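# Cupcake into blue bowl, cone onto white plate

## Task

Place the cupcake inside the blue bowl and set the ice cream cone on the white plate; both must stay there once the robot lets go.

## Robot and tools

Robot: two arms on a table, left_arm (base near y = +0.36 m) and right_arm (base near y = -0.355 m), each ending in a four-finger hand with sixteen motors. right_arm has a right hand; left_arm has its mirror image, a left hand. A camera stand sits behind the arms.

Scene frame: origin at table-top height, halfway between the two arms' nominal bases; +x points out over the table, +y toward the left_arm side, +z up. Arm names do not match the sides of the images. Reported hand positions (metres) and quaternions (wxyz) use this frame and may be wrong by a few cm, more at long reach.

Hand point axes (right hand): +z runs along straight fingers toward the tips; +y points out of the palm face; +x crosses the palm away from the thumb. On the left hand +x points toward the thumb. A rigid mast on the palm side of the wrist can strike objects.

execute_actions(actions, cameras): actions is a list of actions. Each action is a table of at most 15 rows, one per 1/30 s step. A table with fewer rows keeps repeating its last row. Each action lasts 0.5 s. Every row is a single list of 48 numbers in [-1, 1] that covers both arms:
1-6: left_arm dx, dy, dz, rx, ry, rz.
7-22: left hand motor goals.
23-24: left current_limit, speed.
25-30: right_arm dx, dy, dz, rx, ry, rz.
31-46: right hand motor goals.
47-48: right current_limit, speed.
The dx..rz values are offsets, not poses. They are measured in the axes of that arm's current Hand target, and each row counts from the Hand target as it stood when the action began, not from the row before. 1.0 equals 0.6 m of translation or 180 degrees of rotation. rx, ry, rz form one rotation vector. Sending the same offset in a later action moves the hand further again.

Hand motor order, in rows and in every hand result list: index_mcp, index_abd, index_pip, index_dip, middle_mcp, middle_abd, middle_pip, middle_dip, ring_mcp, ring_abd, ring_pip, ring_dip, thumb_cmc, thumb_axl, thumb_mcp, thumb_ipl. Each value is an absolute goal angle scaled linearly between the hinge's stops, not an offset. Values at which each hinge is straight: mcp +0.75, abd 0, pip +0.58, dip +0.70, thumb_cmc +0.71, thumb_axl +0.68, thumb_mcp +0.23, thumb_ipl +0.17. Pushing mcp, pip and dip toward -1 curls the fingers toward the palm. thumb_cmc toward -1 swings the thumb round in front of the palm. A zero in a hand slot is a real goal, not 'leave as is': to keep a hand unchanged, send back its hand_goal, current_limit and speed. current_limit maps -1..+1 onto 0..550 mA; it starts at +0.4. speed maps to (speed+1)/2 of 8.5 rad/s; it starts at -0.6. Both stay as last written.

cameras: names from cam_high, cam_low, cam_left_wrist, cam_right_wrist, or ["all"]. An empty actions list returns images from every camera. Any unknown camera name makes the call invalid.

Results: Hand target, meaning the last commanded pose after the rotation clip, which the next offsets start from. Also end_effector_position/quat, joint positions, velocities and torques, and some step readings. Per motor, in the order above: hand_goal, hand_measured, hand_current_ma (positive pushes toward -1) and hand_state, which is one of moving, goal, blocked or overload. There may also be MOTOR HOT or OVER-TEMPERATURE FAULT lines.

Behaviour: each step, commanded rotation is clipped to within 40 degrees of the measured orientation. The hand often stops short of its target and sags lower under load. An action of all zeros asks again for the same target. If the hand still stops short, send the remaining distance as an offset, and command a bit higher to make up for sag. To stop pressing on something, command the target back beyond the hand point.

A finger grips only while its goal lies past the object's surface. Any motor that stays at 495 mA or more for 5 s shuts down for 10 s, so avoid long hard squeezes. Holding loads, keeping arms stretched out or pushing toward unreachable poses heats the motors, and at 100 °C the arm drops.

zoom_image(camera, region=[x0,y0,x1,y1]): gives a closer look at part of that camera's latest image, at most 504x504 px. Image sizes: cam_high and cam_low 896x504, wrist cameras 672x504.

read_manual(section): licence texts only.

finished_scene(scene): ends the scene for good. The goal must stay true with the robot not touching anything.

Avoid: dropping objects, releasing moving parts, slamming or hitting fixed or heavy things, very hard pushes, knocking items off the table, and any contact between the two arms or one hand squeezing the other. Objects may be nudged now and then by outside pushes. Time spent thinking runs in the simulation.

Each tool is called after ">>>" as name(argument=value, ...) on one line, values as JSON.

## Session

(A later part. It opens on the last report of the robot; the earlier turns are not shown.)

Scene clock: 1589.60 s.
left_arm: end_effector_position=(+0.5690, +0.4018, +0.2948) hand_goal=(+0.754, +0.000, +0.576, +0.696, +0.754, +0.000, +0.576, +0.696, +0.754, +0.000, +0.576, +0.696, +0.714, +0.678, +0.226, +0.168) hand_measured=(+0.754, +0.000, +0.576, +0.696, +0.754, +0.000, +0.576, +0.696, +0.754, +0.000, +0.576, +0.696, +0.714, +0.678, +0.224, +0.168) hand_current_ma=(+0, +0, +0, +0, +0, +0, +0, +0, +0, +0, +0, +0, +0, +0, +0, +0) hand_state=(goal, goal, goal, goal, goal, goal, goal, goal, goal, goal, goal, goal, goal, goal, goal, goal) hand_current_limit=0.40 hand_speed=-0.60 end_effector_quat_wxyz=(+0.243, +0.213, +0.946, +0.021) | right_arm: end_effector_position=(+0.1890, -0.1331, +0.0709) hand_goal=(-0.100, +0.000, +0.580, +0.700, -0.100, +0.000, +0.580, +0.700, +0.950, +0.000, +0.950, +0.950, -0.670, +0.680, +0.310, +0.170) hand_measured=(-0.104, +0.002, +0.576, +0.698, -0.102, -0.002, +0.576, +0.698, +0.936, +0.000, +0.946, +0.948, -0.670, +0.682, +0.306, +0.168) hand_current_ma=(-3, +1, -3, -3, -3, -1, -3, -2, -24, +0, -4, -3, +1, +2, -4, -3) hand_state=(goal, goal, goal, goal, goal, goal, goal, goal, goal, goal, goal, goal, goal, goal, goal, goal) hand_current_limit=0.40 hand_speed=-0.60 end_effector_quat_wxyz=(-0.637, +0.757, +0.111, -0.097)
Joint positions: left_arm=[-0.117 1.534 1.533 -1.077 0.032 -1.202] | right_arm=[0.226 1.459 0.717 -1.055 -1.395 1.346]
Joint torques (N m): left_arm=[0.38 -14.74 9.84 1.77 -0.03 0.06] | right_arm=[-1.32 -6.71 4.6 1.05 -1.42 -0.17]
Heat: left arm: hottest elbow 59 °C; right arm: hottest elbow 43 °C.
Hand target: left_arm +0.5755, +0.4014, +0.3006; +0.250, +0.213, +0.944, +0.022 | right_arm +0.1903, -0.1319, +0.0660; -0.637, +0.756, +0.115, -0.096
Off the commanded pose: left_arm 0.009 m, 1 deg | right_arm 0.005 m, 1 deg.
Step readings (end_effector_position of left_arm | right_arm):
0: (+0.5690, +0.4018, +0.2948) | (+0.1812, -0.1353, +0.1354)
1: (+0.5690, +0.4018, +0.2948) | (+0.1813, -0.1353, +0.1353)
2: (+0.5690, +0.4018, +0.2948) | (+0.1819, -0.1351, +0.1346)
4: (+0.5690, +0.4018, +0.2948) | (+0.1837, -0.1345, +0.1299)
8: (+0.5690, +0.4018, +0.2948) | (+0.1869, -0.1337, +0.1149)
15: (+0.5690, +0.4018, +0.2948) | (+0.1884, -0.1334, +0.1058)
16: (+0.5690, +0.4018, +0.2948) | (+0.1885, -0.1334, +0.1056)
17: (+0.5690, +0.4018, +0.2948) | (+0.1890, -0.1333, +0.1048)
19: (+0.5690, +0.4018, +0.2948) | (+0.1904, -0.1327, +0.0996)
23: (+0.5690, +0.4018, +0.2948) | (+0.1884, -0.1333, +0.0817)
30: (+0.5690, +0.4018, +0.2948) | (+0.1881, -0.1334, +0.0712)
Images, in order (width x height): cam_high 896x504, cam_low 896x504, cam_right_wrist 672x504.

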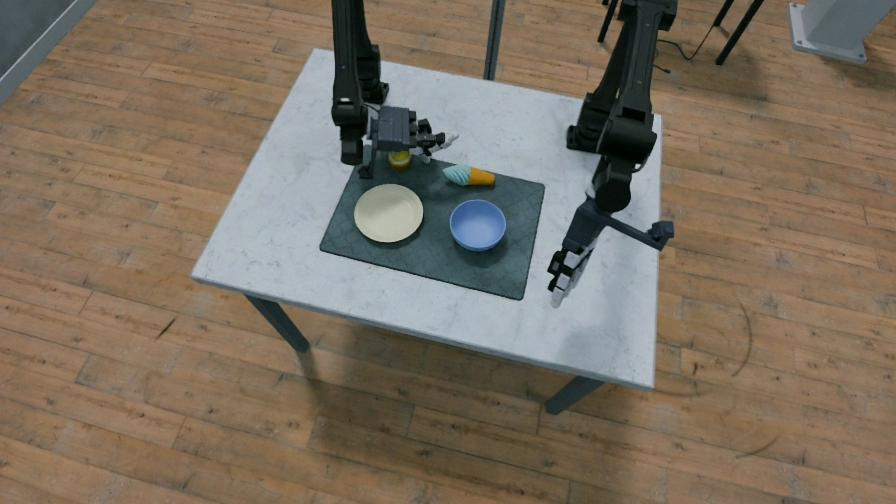

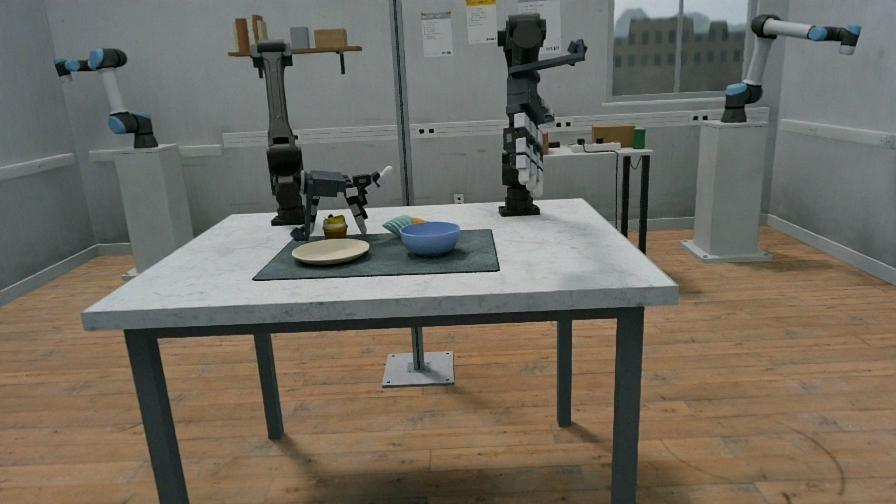

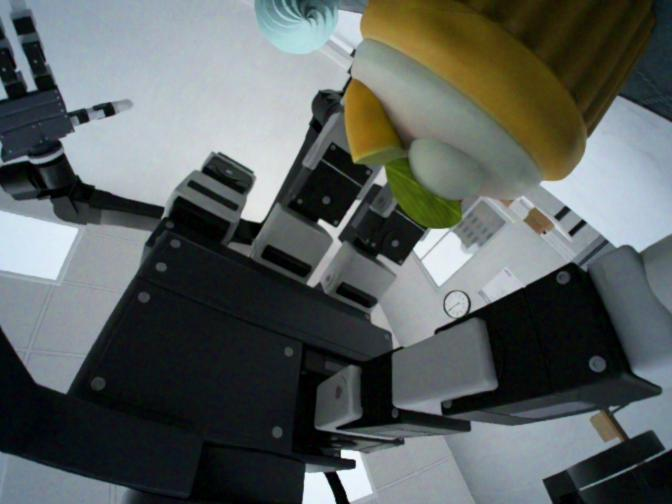

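>>> execute_actions(actions=[[[0,0,0,0,0,0,0.754,0,0.576,0.696,0.754,0,0.576,0.696,0.754,0,0.576,0.696,0.714,0.678,0.226,0.168,0.4,-0.6,0,0,0,0,0,0,-0.27,0,0.57,0.69,-0.27,0,0.57,0.69,0.95,0,0.95,0.95,-0.67,0.68,0.14,0.17,0.4,-0.8]],[[0,0,0,0,0,0,0.754,0,0.576,0.696,0.754,0,0.576,0.696,0.754,0,0.576,0.696,0.714,0.678,0.226,0.168,0.4,-0.6,0,0,0,0,0,0,-0.45,0,0.53,0.66,-0.45,0,0.53,0.66,0.95,0,0.95,0.95,-0.67,0.68,0.0,0.13,0.4,-0.85]],[[0,0,0,0,0,0,0.754,0,0.576,0.696,0.754,0,0.576,0.696,0.754,0,0.576,0.696,0.714,0.678,0.226,0.168,0.4,-0.6,0,0,0,0,0,0,-0.5,0,0.5,0.64,-0.5,0,0.5,0.64,0.95,0,0.95,0.95,-0.67,0.68,-0.05,0.1,0.4,-0.85]]], cameras=["cam_high","cam_low","cam_right_wrist"])

>>> zoom_image(camera="cam_low", region=[280, 160, 440, 280])

Scene clock: 1608.50 s.
left_arm: end_effector_position=(+0.5690, +0.4018, +0.2948) hand_goal=(+0.754, +0.000, +0.576, +0.696, +0.754, +0.000, +0.576, +0.696, +0.754, +0.000, +0.576, +0.696, +0.714, +0.678, +0.226, +0.168) hand_measured=(+0.754, +0.000, +0.576, +0.696, +0.754, +0.000, +0.576, +0.696, +0.754, +0.000, +0.576, +0.696, +0.714, +0.678, +0.224, +0.168) hand_current_ma=(+0, +0, +0, +0, +0, +0, +0, +0, +0, +0, +0, +0, +0, +0, +0, +0) hand_state=(goal, goal, goal, goal, goal, goal, goal, goal, goal, goal, goal, goal, goal, goal, goal, goal) hand_current_limit=0.40 hand_speed=-0.60 end_effector_quat_wxyz=(+0.243, +0.213, +0.946, +0.021) | right_arm: end_effector_position=(+0.1890, -0.1330, +0.0710) hand_goal=(-0.500, +0.000, +0.500, +0.640, -0.500, +0.000, +0.500, +0.640, +0.950, +0.000, +0.950, +0.950, -0.670, +0.680, -0.050, +0.100) hand_measured=(-0.432, +0.014, +0.530, +0.652, -0.308, -0.016, +0.562, +0.662, +0.936, +0.000, +0.946, +0.948, -0.652, +0.682, +0.104, +0.150) hand_current_ma=(+202, +17, +62, +19, +385, -23, +160, +40, -24, +0, -4, -3, +33, +1, +385, +181) hand_state=(blocked, goal, blocked, goal, blocked, goal, blocked, blocked, goal, goal, goal, goal, goal, goal, blocked, blocked) hand_current_limit=0.40 hand_speed=-0.85 end_effector_quat_wxyz=(-0.637, +0.757, +0.111, -0.097)
Joint positions: left_arm=[-0.117 1.534 1.533 -1.077 0.032 -1.202] | right_arm=[0.226 1.459 0.717 -1.055 -1.395 1.346]
Joint torques (N m): left_arm=[0.44 -14.56 9.88 1.76 -0.07 0] | right_arm=[-0.73 -6.42 4.49 1.09 -1.28 -0.1]
Heat: left arm: hottest elbow 59 °C; right arm: hottest elbow 41 °C.
Hand target: left_arm +0.5755, +0.4014, +0.3006; +0.250, +0.213, +0.944, +0.022 | right_arm +0.1903, -0.1319, +0.0660; -0.637, +0.756, +0.116, -0.096
Off the commanded pose: left_arm 0.009 m, 1 deg | right_arm 0.005 m, 1 deg.
Step readings (end_effector_position of left_arm | right_arm):
0: (+0.5690, +0.4018, +0.2948) | (+0.1890, -0.1331, +0.0709)
1: (+0.5690, +0.4018, +0.2948) | (+0.1890, -0.1331, +0.0709)
2: (+0.5690, +0.4018, +0.2948) | (+0.1890, -0.1331, +0.0709)
4: (+0.5690, +0.4018, +0.2948) | (+0.1890, -0.1331, +0.0709)
8: (+0.5690, +0.4018, +0.2948) | (+0.1890, -0.1331, +0.0709)
15: (+0.5690, +0.4018, +0.2948) | (+0.1890, -0.1331, +0.0709)
16: (+0.5690, +0.4018, +0.2948) | (+0.1890, -0.1331, +0.0709)
17: (+0.5690, +0.4018, +0.2948) | (+0.1890, -0.1331, +0.0709)
19: (+0.5690, +0.4018, +0.2948) | (+0.1890, -0.1331, +0.0709)
23: (+0.5690, +0.4018, +0.2948) | (+0.1890, -0.1331, +0.0709)
30: (+0.5690, +0.4018, +0.2948) | (+0.1890, -0.1330, +0.0710)
31: (+0.5690, +0.4018, +0.2948) | (+0.1890, -0.1330, +0.0710)
32: (+0.5690, +0.4018, +0.2948) | (+0.1890, -0.1330, +0.0710)
34: (+0.5690, +0.4018, +0.2948) | (+0.1890, -0.1330, +0.0710)
38: (+0.5690, +0.4018, +0.2948) | (+0.1890, -0.1330, +0.0710)
45: (+0.5690, +0.4018, +0.2948) | (+0.1890, -0.1330, +0.0710)
Images, in order (width x height): cam_high 896x504, cam_low 896x504, cam_right_wrist 672x504.

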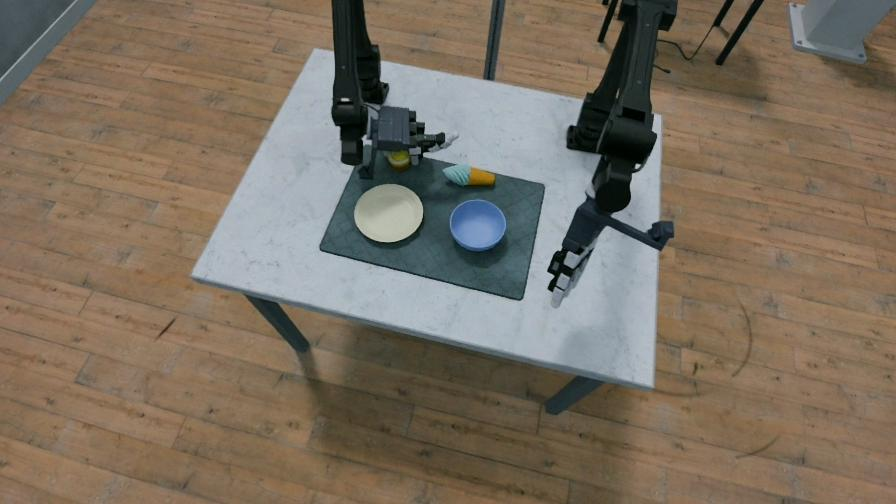

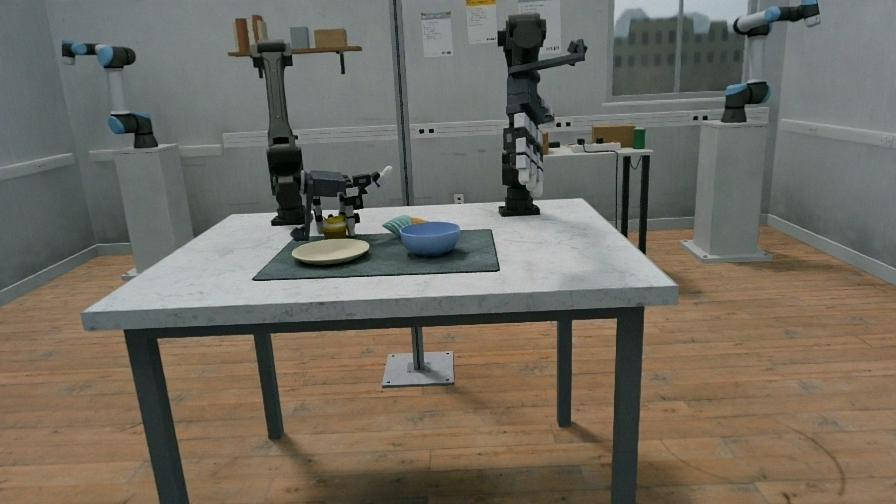

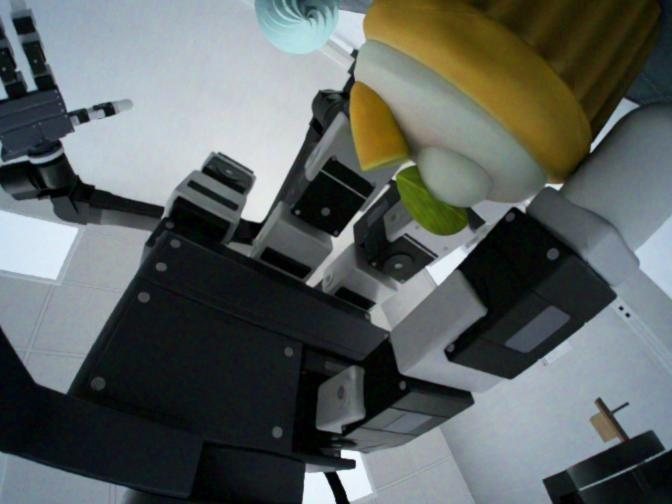

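Scaled by 3.150 from the camera's 896x504 image, which has a finer 1280x720 frame.

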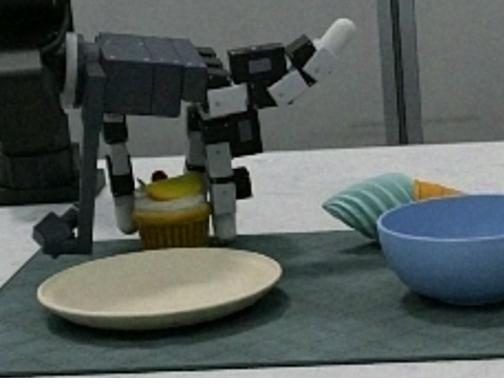

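>>> execute_actions(actions=[[[0,0,0,0,0,0,0.754,0,0.576,0.696,0.754,0,0.576,0.696,0.754,0,0.576,0.696,0.714,0.678,0.226,0.168,0.4,-0.6,0,-0.085,-0.015,0,0,0,-0.5,0,0.5,0.64,-0.5,0,0.5,0.64,0.95,0,0.95,0.95,-0.67,0.68,-0.05,0.1,0.4,-0.85]],[[0,0,0,0,0,0,0.754,0,0.576,0.696,0.754,0,0.576,0.696,0.754,0,0.576,0.696,0.714,0.678,0.226,0.168,0.4,-0.6,0,-0.085,-0.015,0,0,0,-0.5,0,0.5,0.64,-0.5,0,0.5,0.64,0.95,0,0.95,0.95,-0.67,0.68,-0.05,0.1,0.4,-0.85]],[[0,0,0,0,0,0,0.754,0,0.576,0.696,0.754,0,0.576,0.696,0.754,0,0.576,0.696,0.714,0.678,0.226,0.168,0.4,-0.6,0.1,-0.0143,0.0814,0,0,0,-0.5,0,0.5,0.64,-0.5,0,0.5,0.64,0.95,0,0.95,0.95,-0.67,0.68,-0.05,0.1,0.4,-0.85]],[[0,0,0,0,0,0,0.754,0,0.576,0.696,0.754,0,0.576,0.696,0.754,0,0.576,0.696,0.714,0.678,0.226,0.168,0.4,-0.6,0.1,-0.0143,0.0814,0,0,0,-0.5,0,0.5,0.64,-0.5,0,0.5,0.64,0.95,0,0.95,0.95,-0.67,0.68,-0.05,0.1,0.4,-0.85]],[[0,0,0,0,0,0,0.754,0,0.576,0.696,0.754,0,0.576,0.696,0.754,0,0.576,0.696,0.714,0.678,0.226,0.168,0.4,-0.6,0.1,-0.0143,0.0814,0,0,0,-0.5,0,0.5,0.64,-0.5,0,0.5,0.64,0.95,0,0.95,0.95,-0.67,0.68,-0.05,0.1,0.4,-0.85]],[[0,0,0,0,0,0,0.754,0,0.576,0.696,0.754,0,0.576,0.696,0.754,0,0.576,0.696,0.714,0.678,0.226,0.168,0.4,-0.6,0.1,-0.0143,0.0814,0,-0.093,-0.0164,-0.5,0,0.5,0.64,-0.5,0,0.5,0.64,0.95,0,0.95,0.95,-0.67,0.68,-0.05,0.1,0.4,-0.85]]], cameras=["cam_high","cam_low","cam_right_wrist"])

>>> zoom_image(camera="cam_low", region=[320, 130, 520, 280])

>>> zoom_image(camera="cam_high", region=[400, 140, 560, 270])

Scene clock: 1669.30 s.
left_arm: end_effector_position=(+0.5690, +0.4018, +0.2948) hand_goal=(+0.754, +0.000, +0.576, +0.696, +0.754, +0.000, +0.576, +0.696, +0.754, +0.000, +0.576, +0.696, +0.714, +0.678, +0.226, +0.168) hand_measured=(+0.754, +0.000, +0.576, +0.696, +0.754, +0.000, +0.576, +0.696, +0.754, +0.000, +0.576, +0.696, +0.714, +0.678, +0.224, +0.168) hand_current_ma=(+0, +0, +0, +0, +0, +0, +0, +0, +0, +0, +0, +0, +0, +0, +0, +0) hand_state=(goal, goal, goal, goal, goal, goal, goal, goal, goal, goal, goal, goal, goal, goal, goal, goal) hand_current_limit=0.40 hand_speed=-0.60 end_effector_quat_wxyz=(+0.243, +0.213, +0.946, +0.021) | right_arm: end_effector_position=(+0.3515, +0.1184, +0.1688) hand_goal=(-0.500, +0.000, +0.500, +0.640, -0.500, +0.000, +0.500, +0.640, +0.950, +0.000, +0.950, +0.950, -0.670, +0.680, -0.050, +0.100) hand_measured=(-0.436, +0.014, +0.530, +0.652, -0.310, -0.022, +0.562, +0.662, +0.936, +0.000, +0.946, +0.948, -0.650, +0.680, +0.104, +0.150) hand_current_ma=(+185, +19, +62, +17, +385, -31, +160, +40, -24, +0, -4, -3, +36, +1, +385, +181) hand_state=(blocked, goal, blocked, goal, blocked, blocked, blocked, blocked, goal, goal, goal, goal, blocked, goal, blocked, blocked) hand_current_limit=0.40 hand_speed=-0.85 end_effector_quat_wxyz=(-0.623, +0.734, +0.203, -0.180)
Joint positions: left_arm=[-0.117 1.534 1.533 -1.077 0.032 -1.202] | right_arm=[0.583 1.928 1.629 -0.897 -1.399 1.962]
Joint torques (N m): left_arm=[0.67 -14.39 9.77 1.69 -0.06 0.04] | right_arm=[-1.26 -16.32 9.89 0.98 -1.43 -0.1]
Heat: left arm: hottest elbow 60 °C; right arm: hottest elbow 39 °C.
Hand target: left_arm +0.5755, +0.4014, +0.3006; +0.250, +0.213, +0.944, +0.022 | right_arm +0.3606, +0.1282, +0.1706; -0.616, +0.731, +0.226, -0.188
Off the commanded pose: left_arm 0.009 m, 1 deg | right_arm 0.014 m, 3 deg.
Step readings (end_effector_position of left_arm | right_arm):
0: (+0.5690, +0.4018, +0.2948) | (+0.1890, -0.1330, +0.0710)
1: (+0.5690, +0.4018, +0.2948) | (+0.1890, -0.1330, +0.0710)
2: (+0.5690, +0.4018, +0.2948) | (+0.1885, -0.1332, +0.0715)
4: (+0.5690, +0.4018, +0.2948) | (+0.1849, -0.1341, +0.0764)
8: (+0.5690, +0.4018, +0.2948) | (+0.1797, -0.1355, +0.0944)
15: (+0.5690, +0.4018, +0.2948) | (+0.1814, -0.1351, +0.1092)
16: (+0.5690, +0.4018, +0.2948) | (+0.1807, -0.1352, +0.1097)
17: (+0.5690, +0.4018, +0.2948) | (+0.1797, -0.1355, +0.1113)
19: (+0.5690, +0.4018, +0.2948) | (+0.1774, -0.1361, +0.1188)
23: (+0.5690, +0.4018, +0.2948) | (+0.1800, -0.1353, +0.1432)
30: (+0.5690, +0.4018, +0.2948) | (+0.1816, -0.1349, +0.1614)
31: (+0.5690, +0.4018, +0.2948) | (+0.1811, -0.1347, +0.1615)
32: (+0.5690, +0.4018, +0.2948) | (+0.1822, -0.1326, +0.1625)
34: (+0.5690, +0.4018, +0.2948) | (+0.1900, -0.1204, +0.1653)
38: (+0.5690, +0.4018, +0.2948) | (+0.2128, -0.0891, +0.1667)
45: (+0.5690, +0.4018, +0.2948) | (+0.2228, -0.0737, +0.1615)
46: (+0.5690, +0.4018, +0.2948) | (+0.2247, -0.0726, +0.1619)
47: (+0.5690, +0.4018, +0.2948) | (+0.2261, -0.0697, +0.1626)
49: (+0.5690, +0.4018, +0.2948) | (+0.2361, -0.0587, +0.1655)
53: (+0.5690, +0.4018, +0.2948) | (+0.2597, -0.0249, +0.1684)
60: (+0.5690, +0.4018, +0.2948) | (+0.2681, -0.0064, +0.1634)
61: (+0.5690, +0.4018, +0.2948) | (+0.2705, -0.0053, +0.1636)
62: (+0.5690, +0.4018, +0.2948) | (+0.2729, -0.0028, +0.1644)
64: (+0.5690, +0.4018, +0.2948) | (+0.2826, +0.0067, +0.1663)
68: (+0.5690, +0.4018, +0.2948) | (+0.3046, +0.0375, +0.1694)
75: (+0.5690, +0.4018, +0.2948) | (+0.3029, +0.0539, +0.1631)
76: (+0.5690, +0.4018, +0.2948) | (+0.3034, +0.0545, +0.1636)
77: (+0.5690, +0.4018, +0.2948) | (+0.3050, +0.0571, +0.1650)
79: (+0.5690, +0.4018, +0.2948) | (+0.3163, +0.0720, +0.1714)
83: (+0.5690, +0.4018, +0.2948) | (+0.3485, +0.1030, +0.1770)
90: (+0.5690, +0.4018, +0.2948) | (+0.3495, +0.1154, +0.1646)
Images, in order (width x height): cam_high 896x504, cam_low 896x504, cam_right_wrist 672x504.

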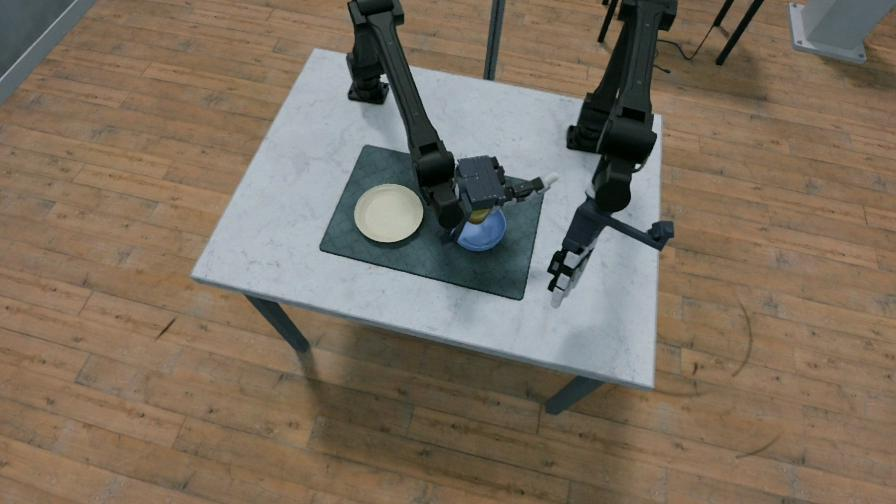

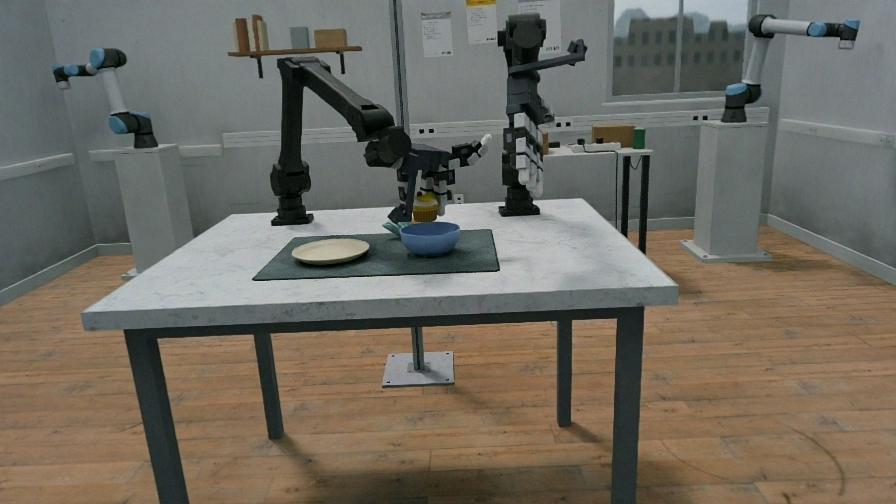

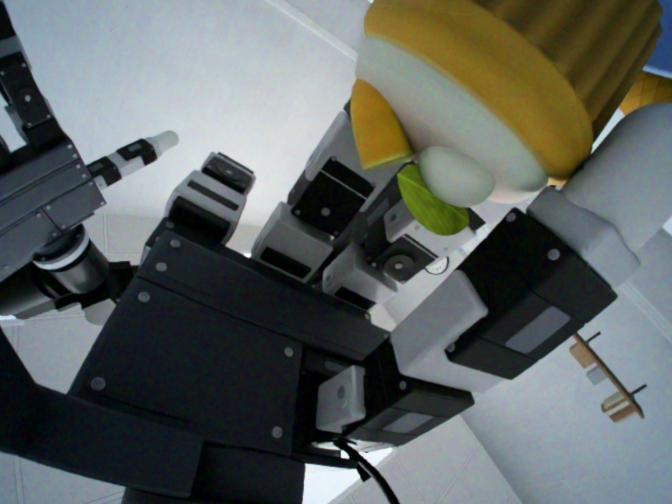

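Scaled by 2.520 from the camera's 896x504 image, which has a finer 1280x720 frame.

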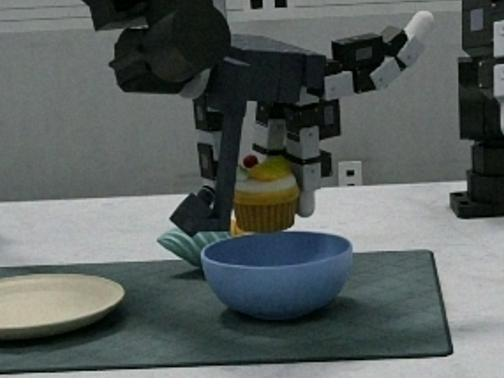

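Scaled by 3.150 from the camera's 896x504 image, which has a finer 1280x720 frame.

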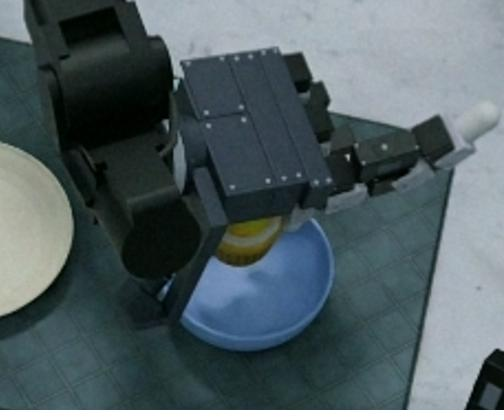

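>>> execute_actions(actions=[[[0,0,0,0,0,0,0.754,0,0.576,0.696,0.754,0,0.576,0.696,0.754,0,0.576,0.696,0.714,0.678,0.226,0.168,0.4,-0.6,0.0133,0.0733,0.0162,0,0,0,-0.5,0,0.5,0.64,-0.5,0,0.5,0.64,0.95,0,0.95,0.95,-0.67,0.68,-0.05,0.1,0.4,-0.85]]], cameras=["cam_high","cam_low","cam_right_wrist"])

>>> zoom_image(camera="cam_low", region=[380, 170, 500, 260])

>>> zoom_image(camera="cam_high", region=[400, 140, 560, 270])

Scene clock: 1750.30 s.
left_arm: end_effector_position=(+0.5690, +0.4018, +0.2948) hand_goal=(+0.754, +0.000, +0.576, +0.696, +0.754, +0.000, +0.576, +0.696, +0.754, +0.000, +0.576, +0.696, +0.714, +0.678, +0.226, +0.168) hand_measured=(+0.754, +0.000, +0.576, +0.696, +0.754, +0.000, +0.576, +0.696, +0.754, +0.000, +0.576, +0.696, +0.714, +0.678, +0.224, +0.168) hand_current_ma=(+0, +0, +0, +0, +0, +0, +0, +0, +0, +0, +0, +0, +0, +0, +0, +0) hand_state=(goal, goal, goal, goal, goal, goal, goal, goal, goal, goal, goal, goal, goal, goal, goal, goal) hand_current_limit=0.40 hand_speed=-0.60 end_effector_quat_wxyz=(+0.243, +0.213, +0.946, +0.021) | right_arm: end_effector_position=(+0.3590, +0.1247, +0.1226) hand_goal=(-0.500, +0.000, +0.500, +0.640, -0.500, +0.000, +0.500, +0.640, +0.950, +0.000, +0.950, +0.950, -0.670, +0.680, -0.050, +0.100) hand_measured=(-0.436, +0.014, +0.530, +0.652, -0.310, -0.022, +0.562, +0.662, +0.936, +0.000, +0.946, +0.948, -0.650, +0.680, +0.104, +0.150) hand_current_ma=(+185, +19, +62, +16, +385, -31, +160, +40, -24, +0, -4, -3, +36, +1, +385, +181) hand_state=(blocked, goal, blocked, goal, blocked, blocked, blocked, blocked, goal, goal, goal, goal, blocked, goal, blocked, blocked) hand_current_limit=0.40 hand_speed=-0.85 end_effector_quat_wxyz=(-0.616, +0.734, +0.213, -0.192)
Joint positions: left_arm=[-0.117 1.534 1.533 -1.077 0.032 -1.202] | right_arm=[0.587 2.036 1.687 -1.023 -1.398 1.792]
Joint torques (N m): left_arm=[0.32 -14.62 9.91 1.72 -0.06 0.03] | right_arm=[-1.03 -17.61 9.18 0.55 -1.27 -0.09]
Heat: left arm: hottest elbow 60 °C; right arm: hottest elbow 52 °C.
Hand target: left_arm +0.5755, +0.4014, +0.3006; +0.250, +0.213, +0.944, +0.022 | right_arm +0.3662, +0.1345, +0.1259; -0.616, +0.731, +0.226, -0.188
Off the commanded pose: left_arm 0.009 m, 1 deg | right_arm 0.012 m, 2 deg.
Step readings (end_effector_position of left_arm | right_arm):
0: (+0.5690, +0.4018, +0.2948) | (+0.3515, +0.1184, +0.1688)
1: (+0.5690, +0.4018, +0.2948) | (+0.3516, +0.1184, +0.1688)
2: (+0.5690, +0.4018, +0.2948) | (+0.3518, +0.1185, +0.1675)
4: (+0.5690, +0.4018, +0.2948) | (+0.3533, +0.1197, +0.1638)
8: (+0.5690, +0.4018, +0.2948) | (+0.3559, +0.1222, +0.1463)
15: (+0.5690, +0.4018, +0.2948) | (+0.3540, +0.1212, +0.1167)
Images, in order (width x height): cam_high 896x504, cam_low 896x504, cam_right_wrist 672x504.

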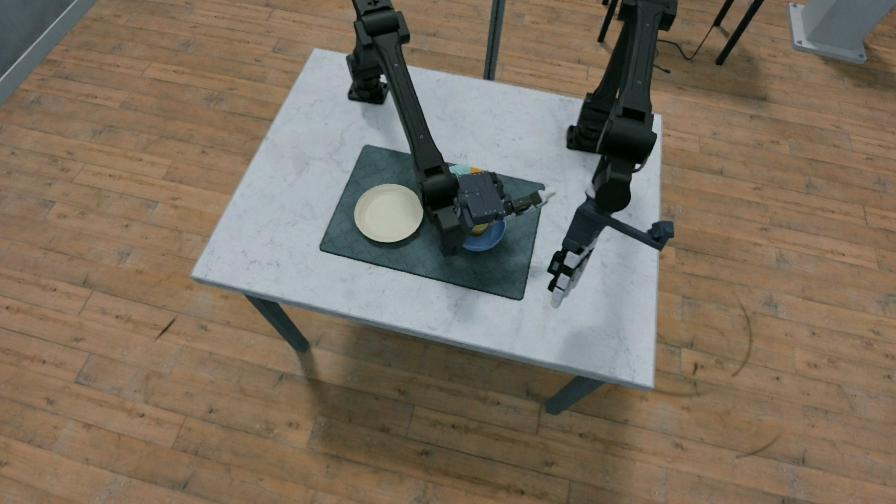

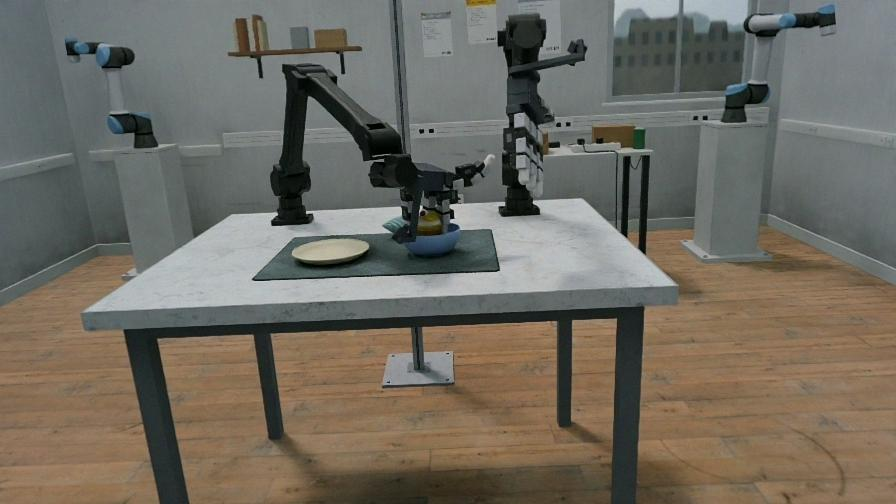

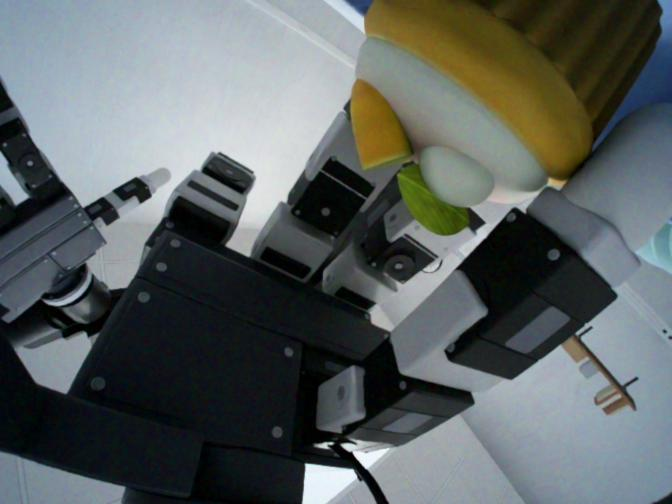

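Scaled by 4.200 from the camera's 896x504 image, which has a finer 1280x720 frame.

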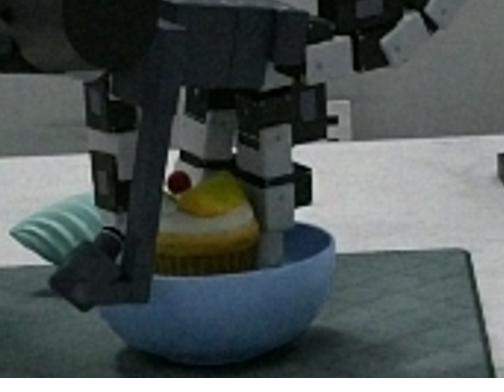

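Scaled by 3.150 from the camera's 896x504 image, which has a finer 1280x720 frame.

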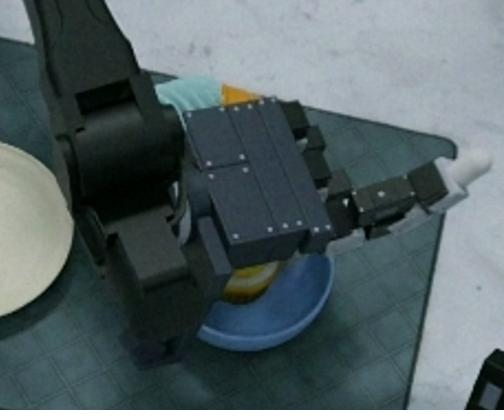

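>>> execute_actions(actions=[[[0,0,0,0,0,0,0.754,0,0.576,0.696,0.754,0,0.576,0.696,0.754,0,0.576,0.696,0.714,0.678,0.226,0.168,0.4,-0.6,-0.0065,0.0335,0.0022,0,0,0,-0.5,0,0.5,0.64,-0.5,0,0.5,0.64,0.95,0,0.95,0.95,-0.67,0.68,-0.05,0.1,0.4,-0.85]]], cameras=["cam_high","cam_low","cam_right_wrist"])

>>> zoom_image(camera="cam_low", region=[380, 170, 500, 260])

Scene clock: 1782.90 s.
left_arm: end_effector_position=(+0.5690, +0.4018, +0.2948) hand_goal=(+0.754, +0.000, +0.576, +0.696, +0.754, +0.000, +0.576, +0.696, +0.754, +0.000, +0.576, +0.696, +0.714, +0.678, +0.226, +0.168) hand_measured=(+0.754, +0.000, +0.576, +0.696, +0.754, +0.000, +0.576, +0.696, +0.754, +0.000, +0.576, +0.696, +0.714, +0.678, +0.224, +0.168) hand_current_ma=(+0, +0, +0, +0, +0, +0, +0, +0, +0, +0, +0, +0, +0, +0, +0, +0) hand_state=(goal, goal, goal, goal, goal, goal, goal, goal, goal, goal, goal, goal, goal, goal, goal, goal) hand_current_limit=0.40 hand_speed=-0.60 end_effector_quat_wxyz=(+0.243, +0.213, +0.946, +0.021) | right_arm: end_effector_position=(+0.3604, +0.1252, +0.1166) hand_goal=(-0.500, +0.000, +0.500, +0.640, -0.500, +0.000, +0.500, +0.640, +0.950, +0.000, +0.950, +0.950, -0.670, +0.680, -0.050, +0.100) hand_measured=(-0.436, +0.014, +0.530, +0.652, -0.310, -0.022, +0.562, +0.662, +0.936, +0.000, +0.946, +0.948, -0.650, +0.680, +0.104, +0.150) hand_current_ma=(+185, +19, +62, +16, +385, -31, +160, +40, -24, +0, -4, -3, +36, +1, +385, +181) hand_state=(blocked, goal, blocked, goal, blocked, blocked, blocked, blocked, goal, goal, goal, goal, blocked, goal, blocked, blocked) hand_current_limit=0.40 hand_speed=-0.85 end_effector_quat_wxyz=(-0.618, +0.731, +0.225, -0.184)
Joint positions: left_arm=[-0.117 1.534 1.533 -1.077 0.032 -1.202] | right_arm=[0.587 2.044 1.687 -1.04 -1.398 1.737]
Joint torques (N m): left_arm=[0.79 -14.56 9.88 1.72 -0.06 0.04] | right_arm=[-0.62 -16.97 8.32 0.65 -1.34 -0.12]
Heat: left arm: hottest elbow 60 °C; right arm: hottest elbow 50 °C.
Hand target: left_arm +0.5755, +0.4014, +0.3006; +0.250, +0.213, +0.944, +0.022 | right_arm +0.3642, +0.1306, +0.1058; -0.616, +0.731, +0.226, -0.188
Off the commanded pose: left_arm 0.009 m, 1 deg | right_arm 0.013 m, 1 deg.
Step readings (end_effector_position of left_arm | right_arm):
0: (+0.5690, +0.4018, +0.2948) | (+0.3590, +0.1247, +0.1226)
1: (+0.5690, +0.4018, +0.2948) | (+0.3590, +0.1247, +0.1226)
2: (+0.5690, +0.4018, +0.2948) | (+0.3593, +0.1249, +0.1225)
4: (+0.5690, +0.4018, +0.2948) | (+0.3598, +0.1252, +0.1224)
8: (+0.5690, +0.4018, +0.2948) | (+0.3604, +0.1254, +0.1215)
15: (+0.5690, +0.4018, +0.2948) | (+0.3603, +0.1252, +0.1180)
Images, in order (width x height): cam_high 896x504, cam_low 896x504, cam_right_wrist 672x504.

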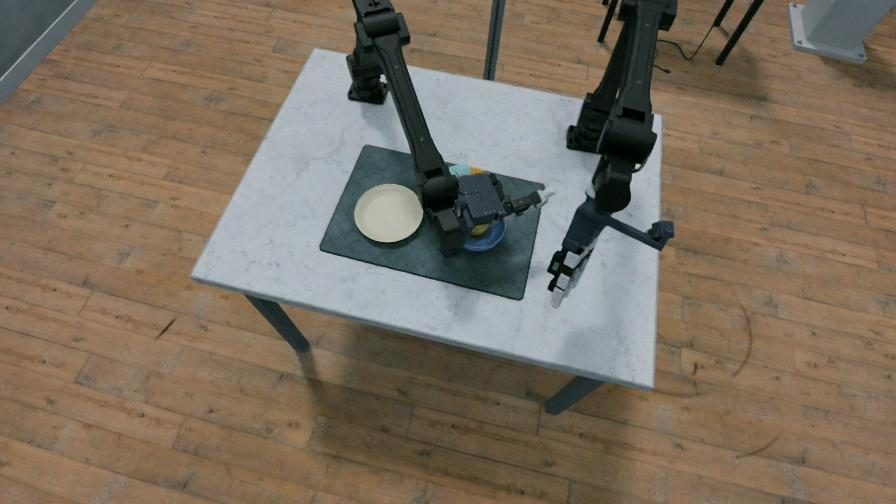

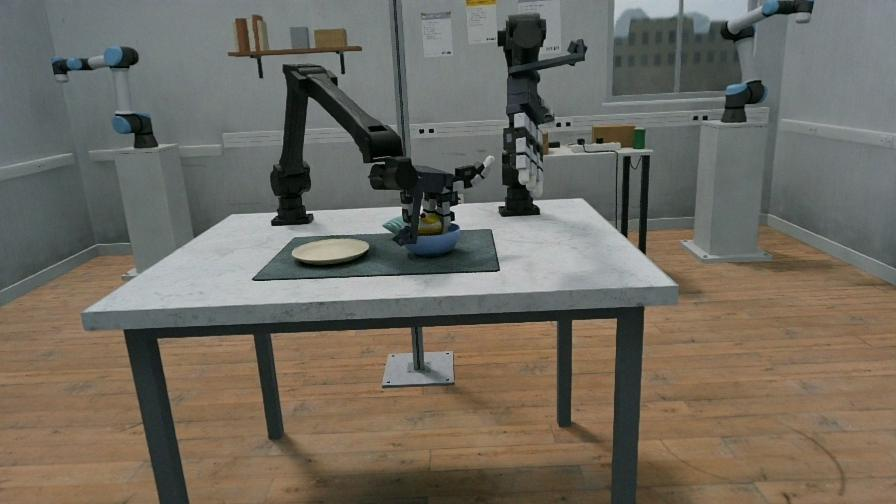

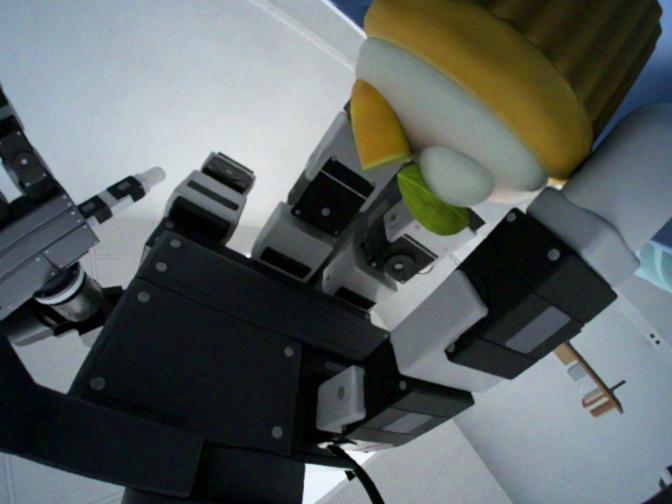

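Scaled by 4.200 from the camera's 896x504 image, which has a finer 1280x720 frame.

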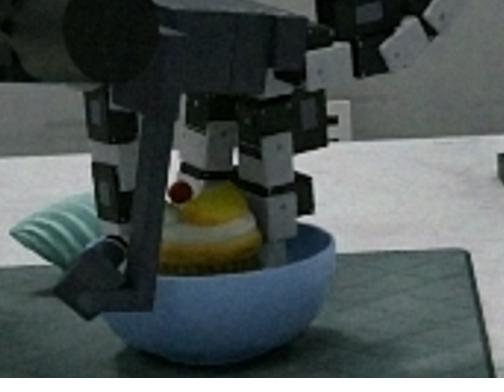

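>>> execute_actions(actions=[[[0,0,0,0,0,0,0.754,0,0.576,0.696,0.754,0,0.576,0.696,0.754,0,0.576,0.696,0.714,0.678,0.226,0.168,0.4,-0.6,0,0.0263,0.0046,0,0,0,-0.5,0,0.5,0.64,-0.5,0,0.5,0.64,0.95,0,0.95,0.95,-0.67,0.68,-0.05,0.1,0.4,-0.85]]], cameras=["cam_high","cam_low","cam_right_wrist"])

>>> zoom_image(camera="cam_low", region=[380, 170, 500, 260])

Scene clock: 1794.40 s.
left_arm: end_effector_position=(+0.5690, +0.4018, +0.2948) hand_goal=(+0.754, +0.000, +0.576, +0.696, +0.754, +0.000, +0.576, +0.696, +0.754, +0.000, +0.576, +0.696, +0.714, +0.678, +0.226, +0.168) hand_measured=(+0.754, +0.000, +0.576, +0.696, +0.754, +0.000, +0.576, +0.696, +0.754, +0.000, +0.576, +0.696, +0.714, +0.678, +0.224, +0.168) hand_current_ma=(+0, +0, +0, +0, +0, +0, +0, +0, +0, +0, +0, +0, +0, +0, +0, +0) hand_state=(goal, goal, goal, goal, goal, goal, goal, goal, goal, goal, goal, goal, goal, goal, goal, goal) hand_current_limit=0.40 hand_speed=-0.60 end_effector_quat_wxyz=(+0.243, +0.213, +0.946, +0.021) | right_arm: end_effector_position=(+0.3608, +0.1255, +0.1042) hand_goal=(-0.500, +0.000, +0.500, +0.640, -0.500, +0.000, +0.500, +0.640, +0.950, +0.000, +0.950, +0.950, -0.670, +0.680, -0.050, +0.100) hand_measured=(-0.436, +0.014, +0.530, +0.652, -0.310, -0.022, +0.562, +0.662, +0.936, +0.000, +0.946, +0.948, -0.650, +0.680, +0.104, +0.150) hand_current_ma=(+185, +19, +62, +16, +385, -31, +160, +40, -24, +0, -4, -3, +36, +1, +385, +181) hand_state=(blocked, goal, blocked, goal, blocked, blocked, blocked, blocked, goal, goal, goal, goal, blocked, goal, blocked, blocked) hand_current_limit=0.40 hand_speed=-0.85 end_effector_quat_wxyz=(-0.616, +0.732, +0.222, -0.188)
Joint positions: left_arm=[-0.117 1.534 1.533 -1.077 0.032 -1.202] | right_arm=[0.587 2.065 1.687 -1.04 -1.398 1.727]
Joint torques (N m): left_arm=[0.56 -14.39 9.84 1.74 -0.05 0.02] | right_arm=[-0.56 -16.5 7.32 1.44 -1.37 -0.18]
Heat: left arm: hottest elbow 60 °C; right arm: hottest elbow 49 °C.
Hand target: left_arm +0.5755, +0.4014, +0.3006; +0.250, +0.213, +0.944, +0.022 | right_arm +0.3643, +0.1306, +0.0898; -0.616, +0.731, +0.226, -0.188
Off the commanded pose: left_arm 0.009 m, 1 deg | right_arm 0.016 m, 0 deg.
Step readings (end_effector_position of left_arm | right_arm):
0: (+0.5690, +0.4018, +0.2948) | (+0.3604, +0.1253, +0.1165)
1: (+0.5690, +0.4018, +0.2948) | (+0.3604, +0.1253, +0.1165)
2: (+0.5690, +0.4018, +0.2948) | (+0.3605, +0.1253, +0.1161)
4: (+0.5690, +0.4018, +0.2948) | (+0.3606, +0.1254, +0.1151)
8: (+0.5690, +0.4018, +0.2948) | (+0.3608, +0.1255, +0.1106)
15: (+0.5690, +0.4018, +0.2948) | (+0.3608, +0.1254, +0.1043)
Images, in order (width x height): cam_high 896x504, cam_low 896x504, cam_right_wrist 672x504.

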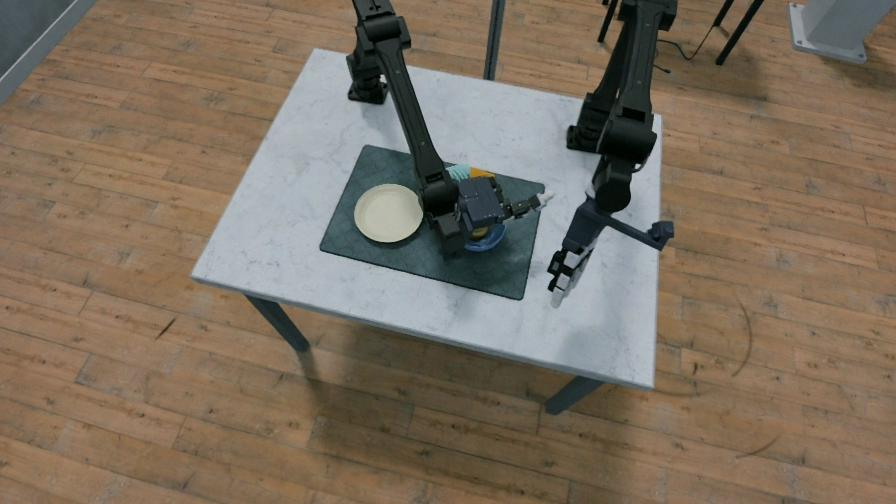

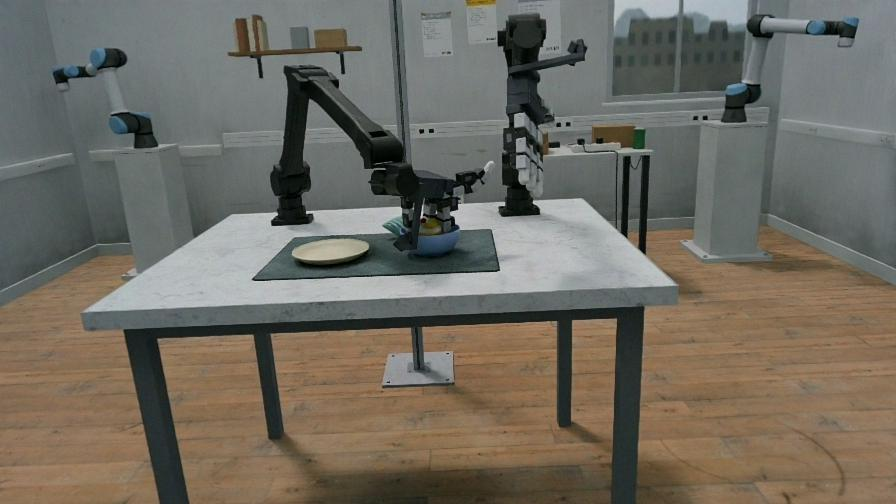

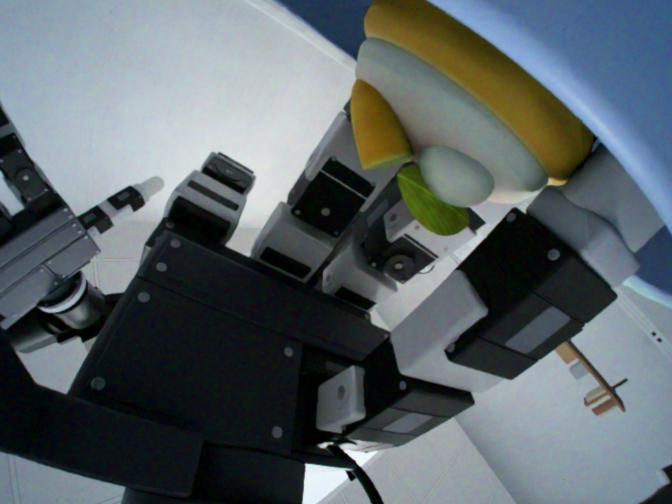

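Scaled by 4.200 from the camera's 896x504 image, which has a finer 1280x720 frame.

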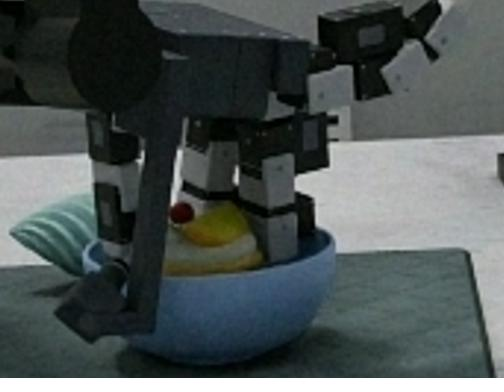

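>>> execute_actions(actions=[[[0,0,0,0,0,0,0.754,0,0.576,0.696,0.754,0,0.576,0.696,0.754,0,0.576,0.696,0.714,0.678,0.226,0.168,0.4,-0.6,0,0.0115,0.002,0,0,0,-0.5,0,0.5,0.64,-0.5,0,0.5,0.64,0.95,0,0.95,0.95,-0.67,0.68,-0.05,0.1,0.4,-0.85]]], cameras=["cam_low"])

>>> zoom_image(camera="cam_low", region=[380, 170, 500, 260])

Scene clock: 1806.53 s.
left_arm: end_effector_position=(+0.5690, +0.4018, +0.2948) hand_goal=(+0.754, +0.000, +0.576, +0.696, +0.754, +0.000, +0.576, +0.696, +0.754, +0.000, +0.576, +0.696, +0.714, +0.678, +0.226, +0.168) hand_measured=(+0.754, +0.000, +0.576, +0.696, +0.754, +0.000, +0.576, +0.696, +0.754, +0.000, +0.576, +0.696, +0.714, +0.678, +0.224, +0.168) hand_current_ma=(+0, +0, +0, +0, +0, +0, +0, +0, +0, +0, +0, +0, +0, +0, +0, +0) hand_state=(goal, goal, goal, goal, goal, goal, goal, goal, goal, goal, goal, goal, goal, goal, goal, goal) hand_current_limit=0.40 hand_speed=-0.60 end_effector_quat_wxyz=(+0.243, +0.213, +0.946, +0.021) | right_arm: end_effector_position=(+0.3621, +0.1264, +0.1040) hand_goal=(-0.500, +0.000, +0.500, +0.640, -0.500, +0.000, +0.500, +0.640, +0.950, +0.000, +0.950, +0.950, -0.670, +0.680, -0.050, +0.100) hand_measured=(-0.436, +0.014, +0.530, +0.652, -0.310, -0.022, +0.562, +0.662, +0.936, +0.000, +0.946, +0.948, -0.650, +0.680, +0.104, +0.150) hand_current_ma=(+185, +19, +62, +16, +385, -31, +160, +40, -24, +0, -4, -3, +36, +1, +385, +181) hand_state=(blocked, goal, blocked, goal, blocked, blocked, blocked, blocked, goal, goal, goal, goal, blocked, goal, blocked, blocked) hand_current_limit=0.40 hand_speed=-0.85 end_effector_quat_wxyz=(-0.617, +0.731, +0.225, -0.185)
Joint positions: left_arm=[-0.117 1.534 1.533 -1.077 0.032 -1.202] | right_arm=[0.587 2.065 1.687 -1.031 -1.398 1.726]
Joint torques (N m): left_arm=[0.5 -14.56 9.81 1.72 -0.05 0.02] | right_arm=[-0.67 -16.56 7.02 1.61 -1.35 -0.14]
Heat: left arm: hottest elbow 60 °C; right arm: hottest elbow 48 °C.
Hand target: left_arm +0.5755, +0.4014, +0.3006; +0.250, +0.213, +0.944, +0.022 | right_arm +0.3643, +0.1306, +0.0827; -0.616, +0.731, +0.226, -0.188
Off the commanded pose: left_arm 0.009 m, 1 deg | right_arm 0.022 m, 0 deg.
Step readings (end_effector_position of left_arm | right_arm):
0: (+0.5690, +0.4018, +0.2948) | (+0.3608, +0.1255, +0.1042)
1: (+0.5690, +0.4018, +0.2948) | (+0.3608, +0.1255, +0.1042)
2: (+0.5690, +0.4018, +0.2948) | (+0.3608, +0.1255, +0.1042)
4: (+0.5690, +0.4018, +0.2948) | (+0.3611, +0.1257, +0.1042)
8: (+0.5690, +0.4018, +0.2948) | (+0.3617, +0.1261, +0.1042)
15: (+0.5690, +0.4018, +0.2948) | (+0.3621, +0.1264, +0.1040)
Images, in order (width x height): cam_low 896x504.

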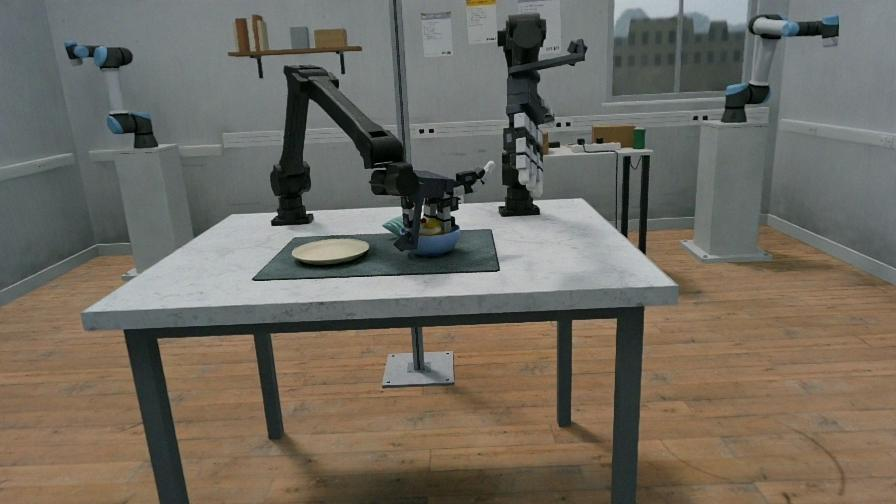

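Scaled by 4.200 from the camera's 896x504 image, which has a finer 1280x720 frame.

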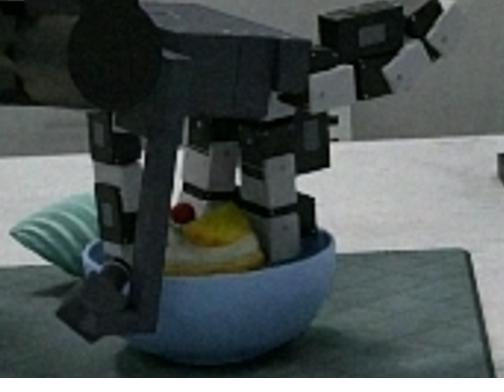

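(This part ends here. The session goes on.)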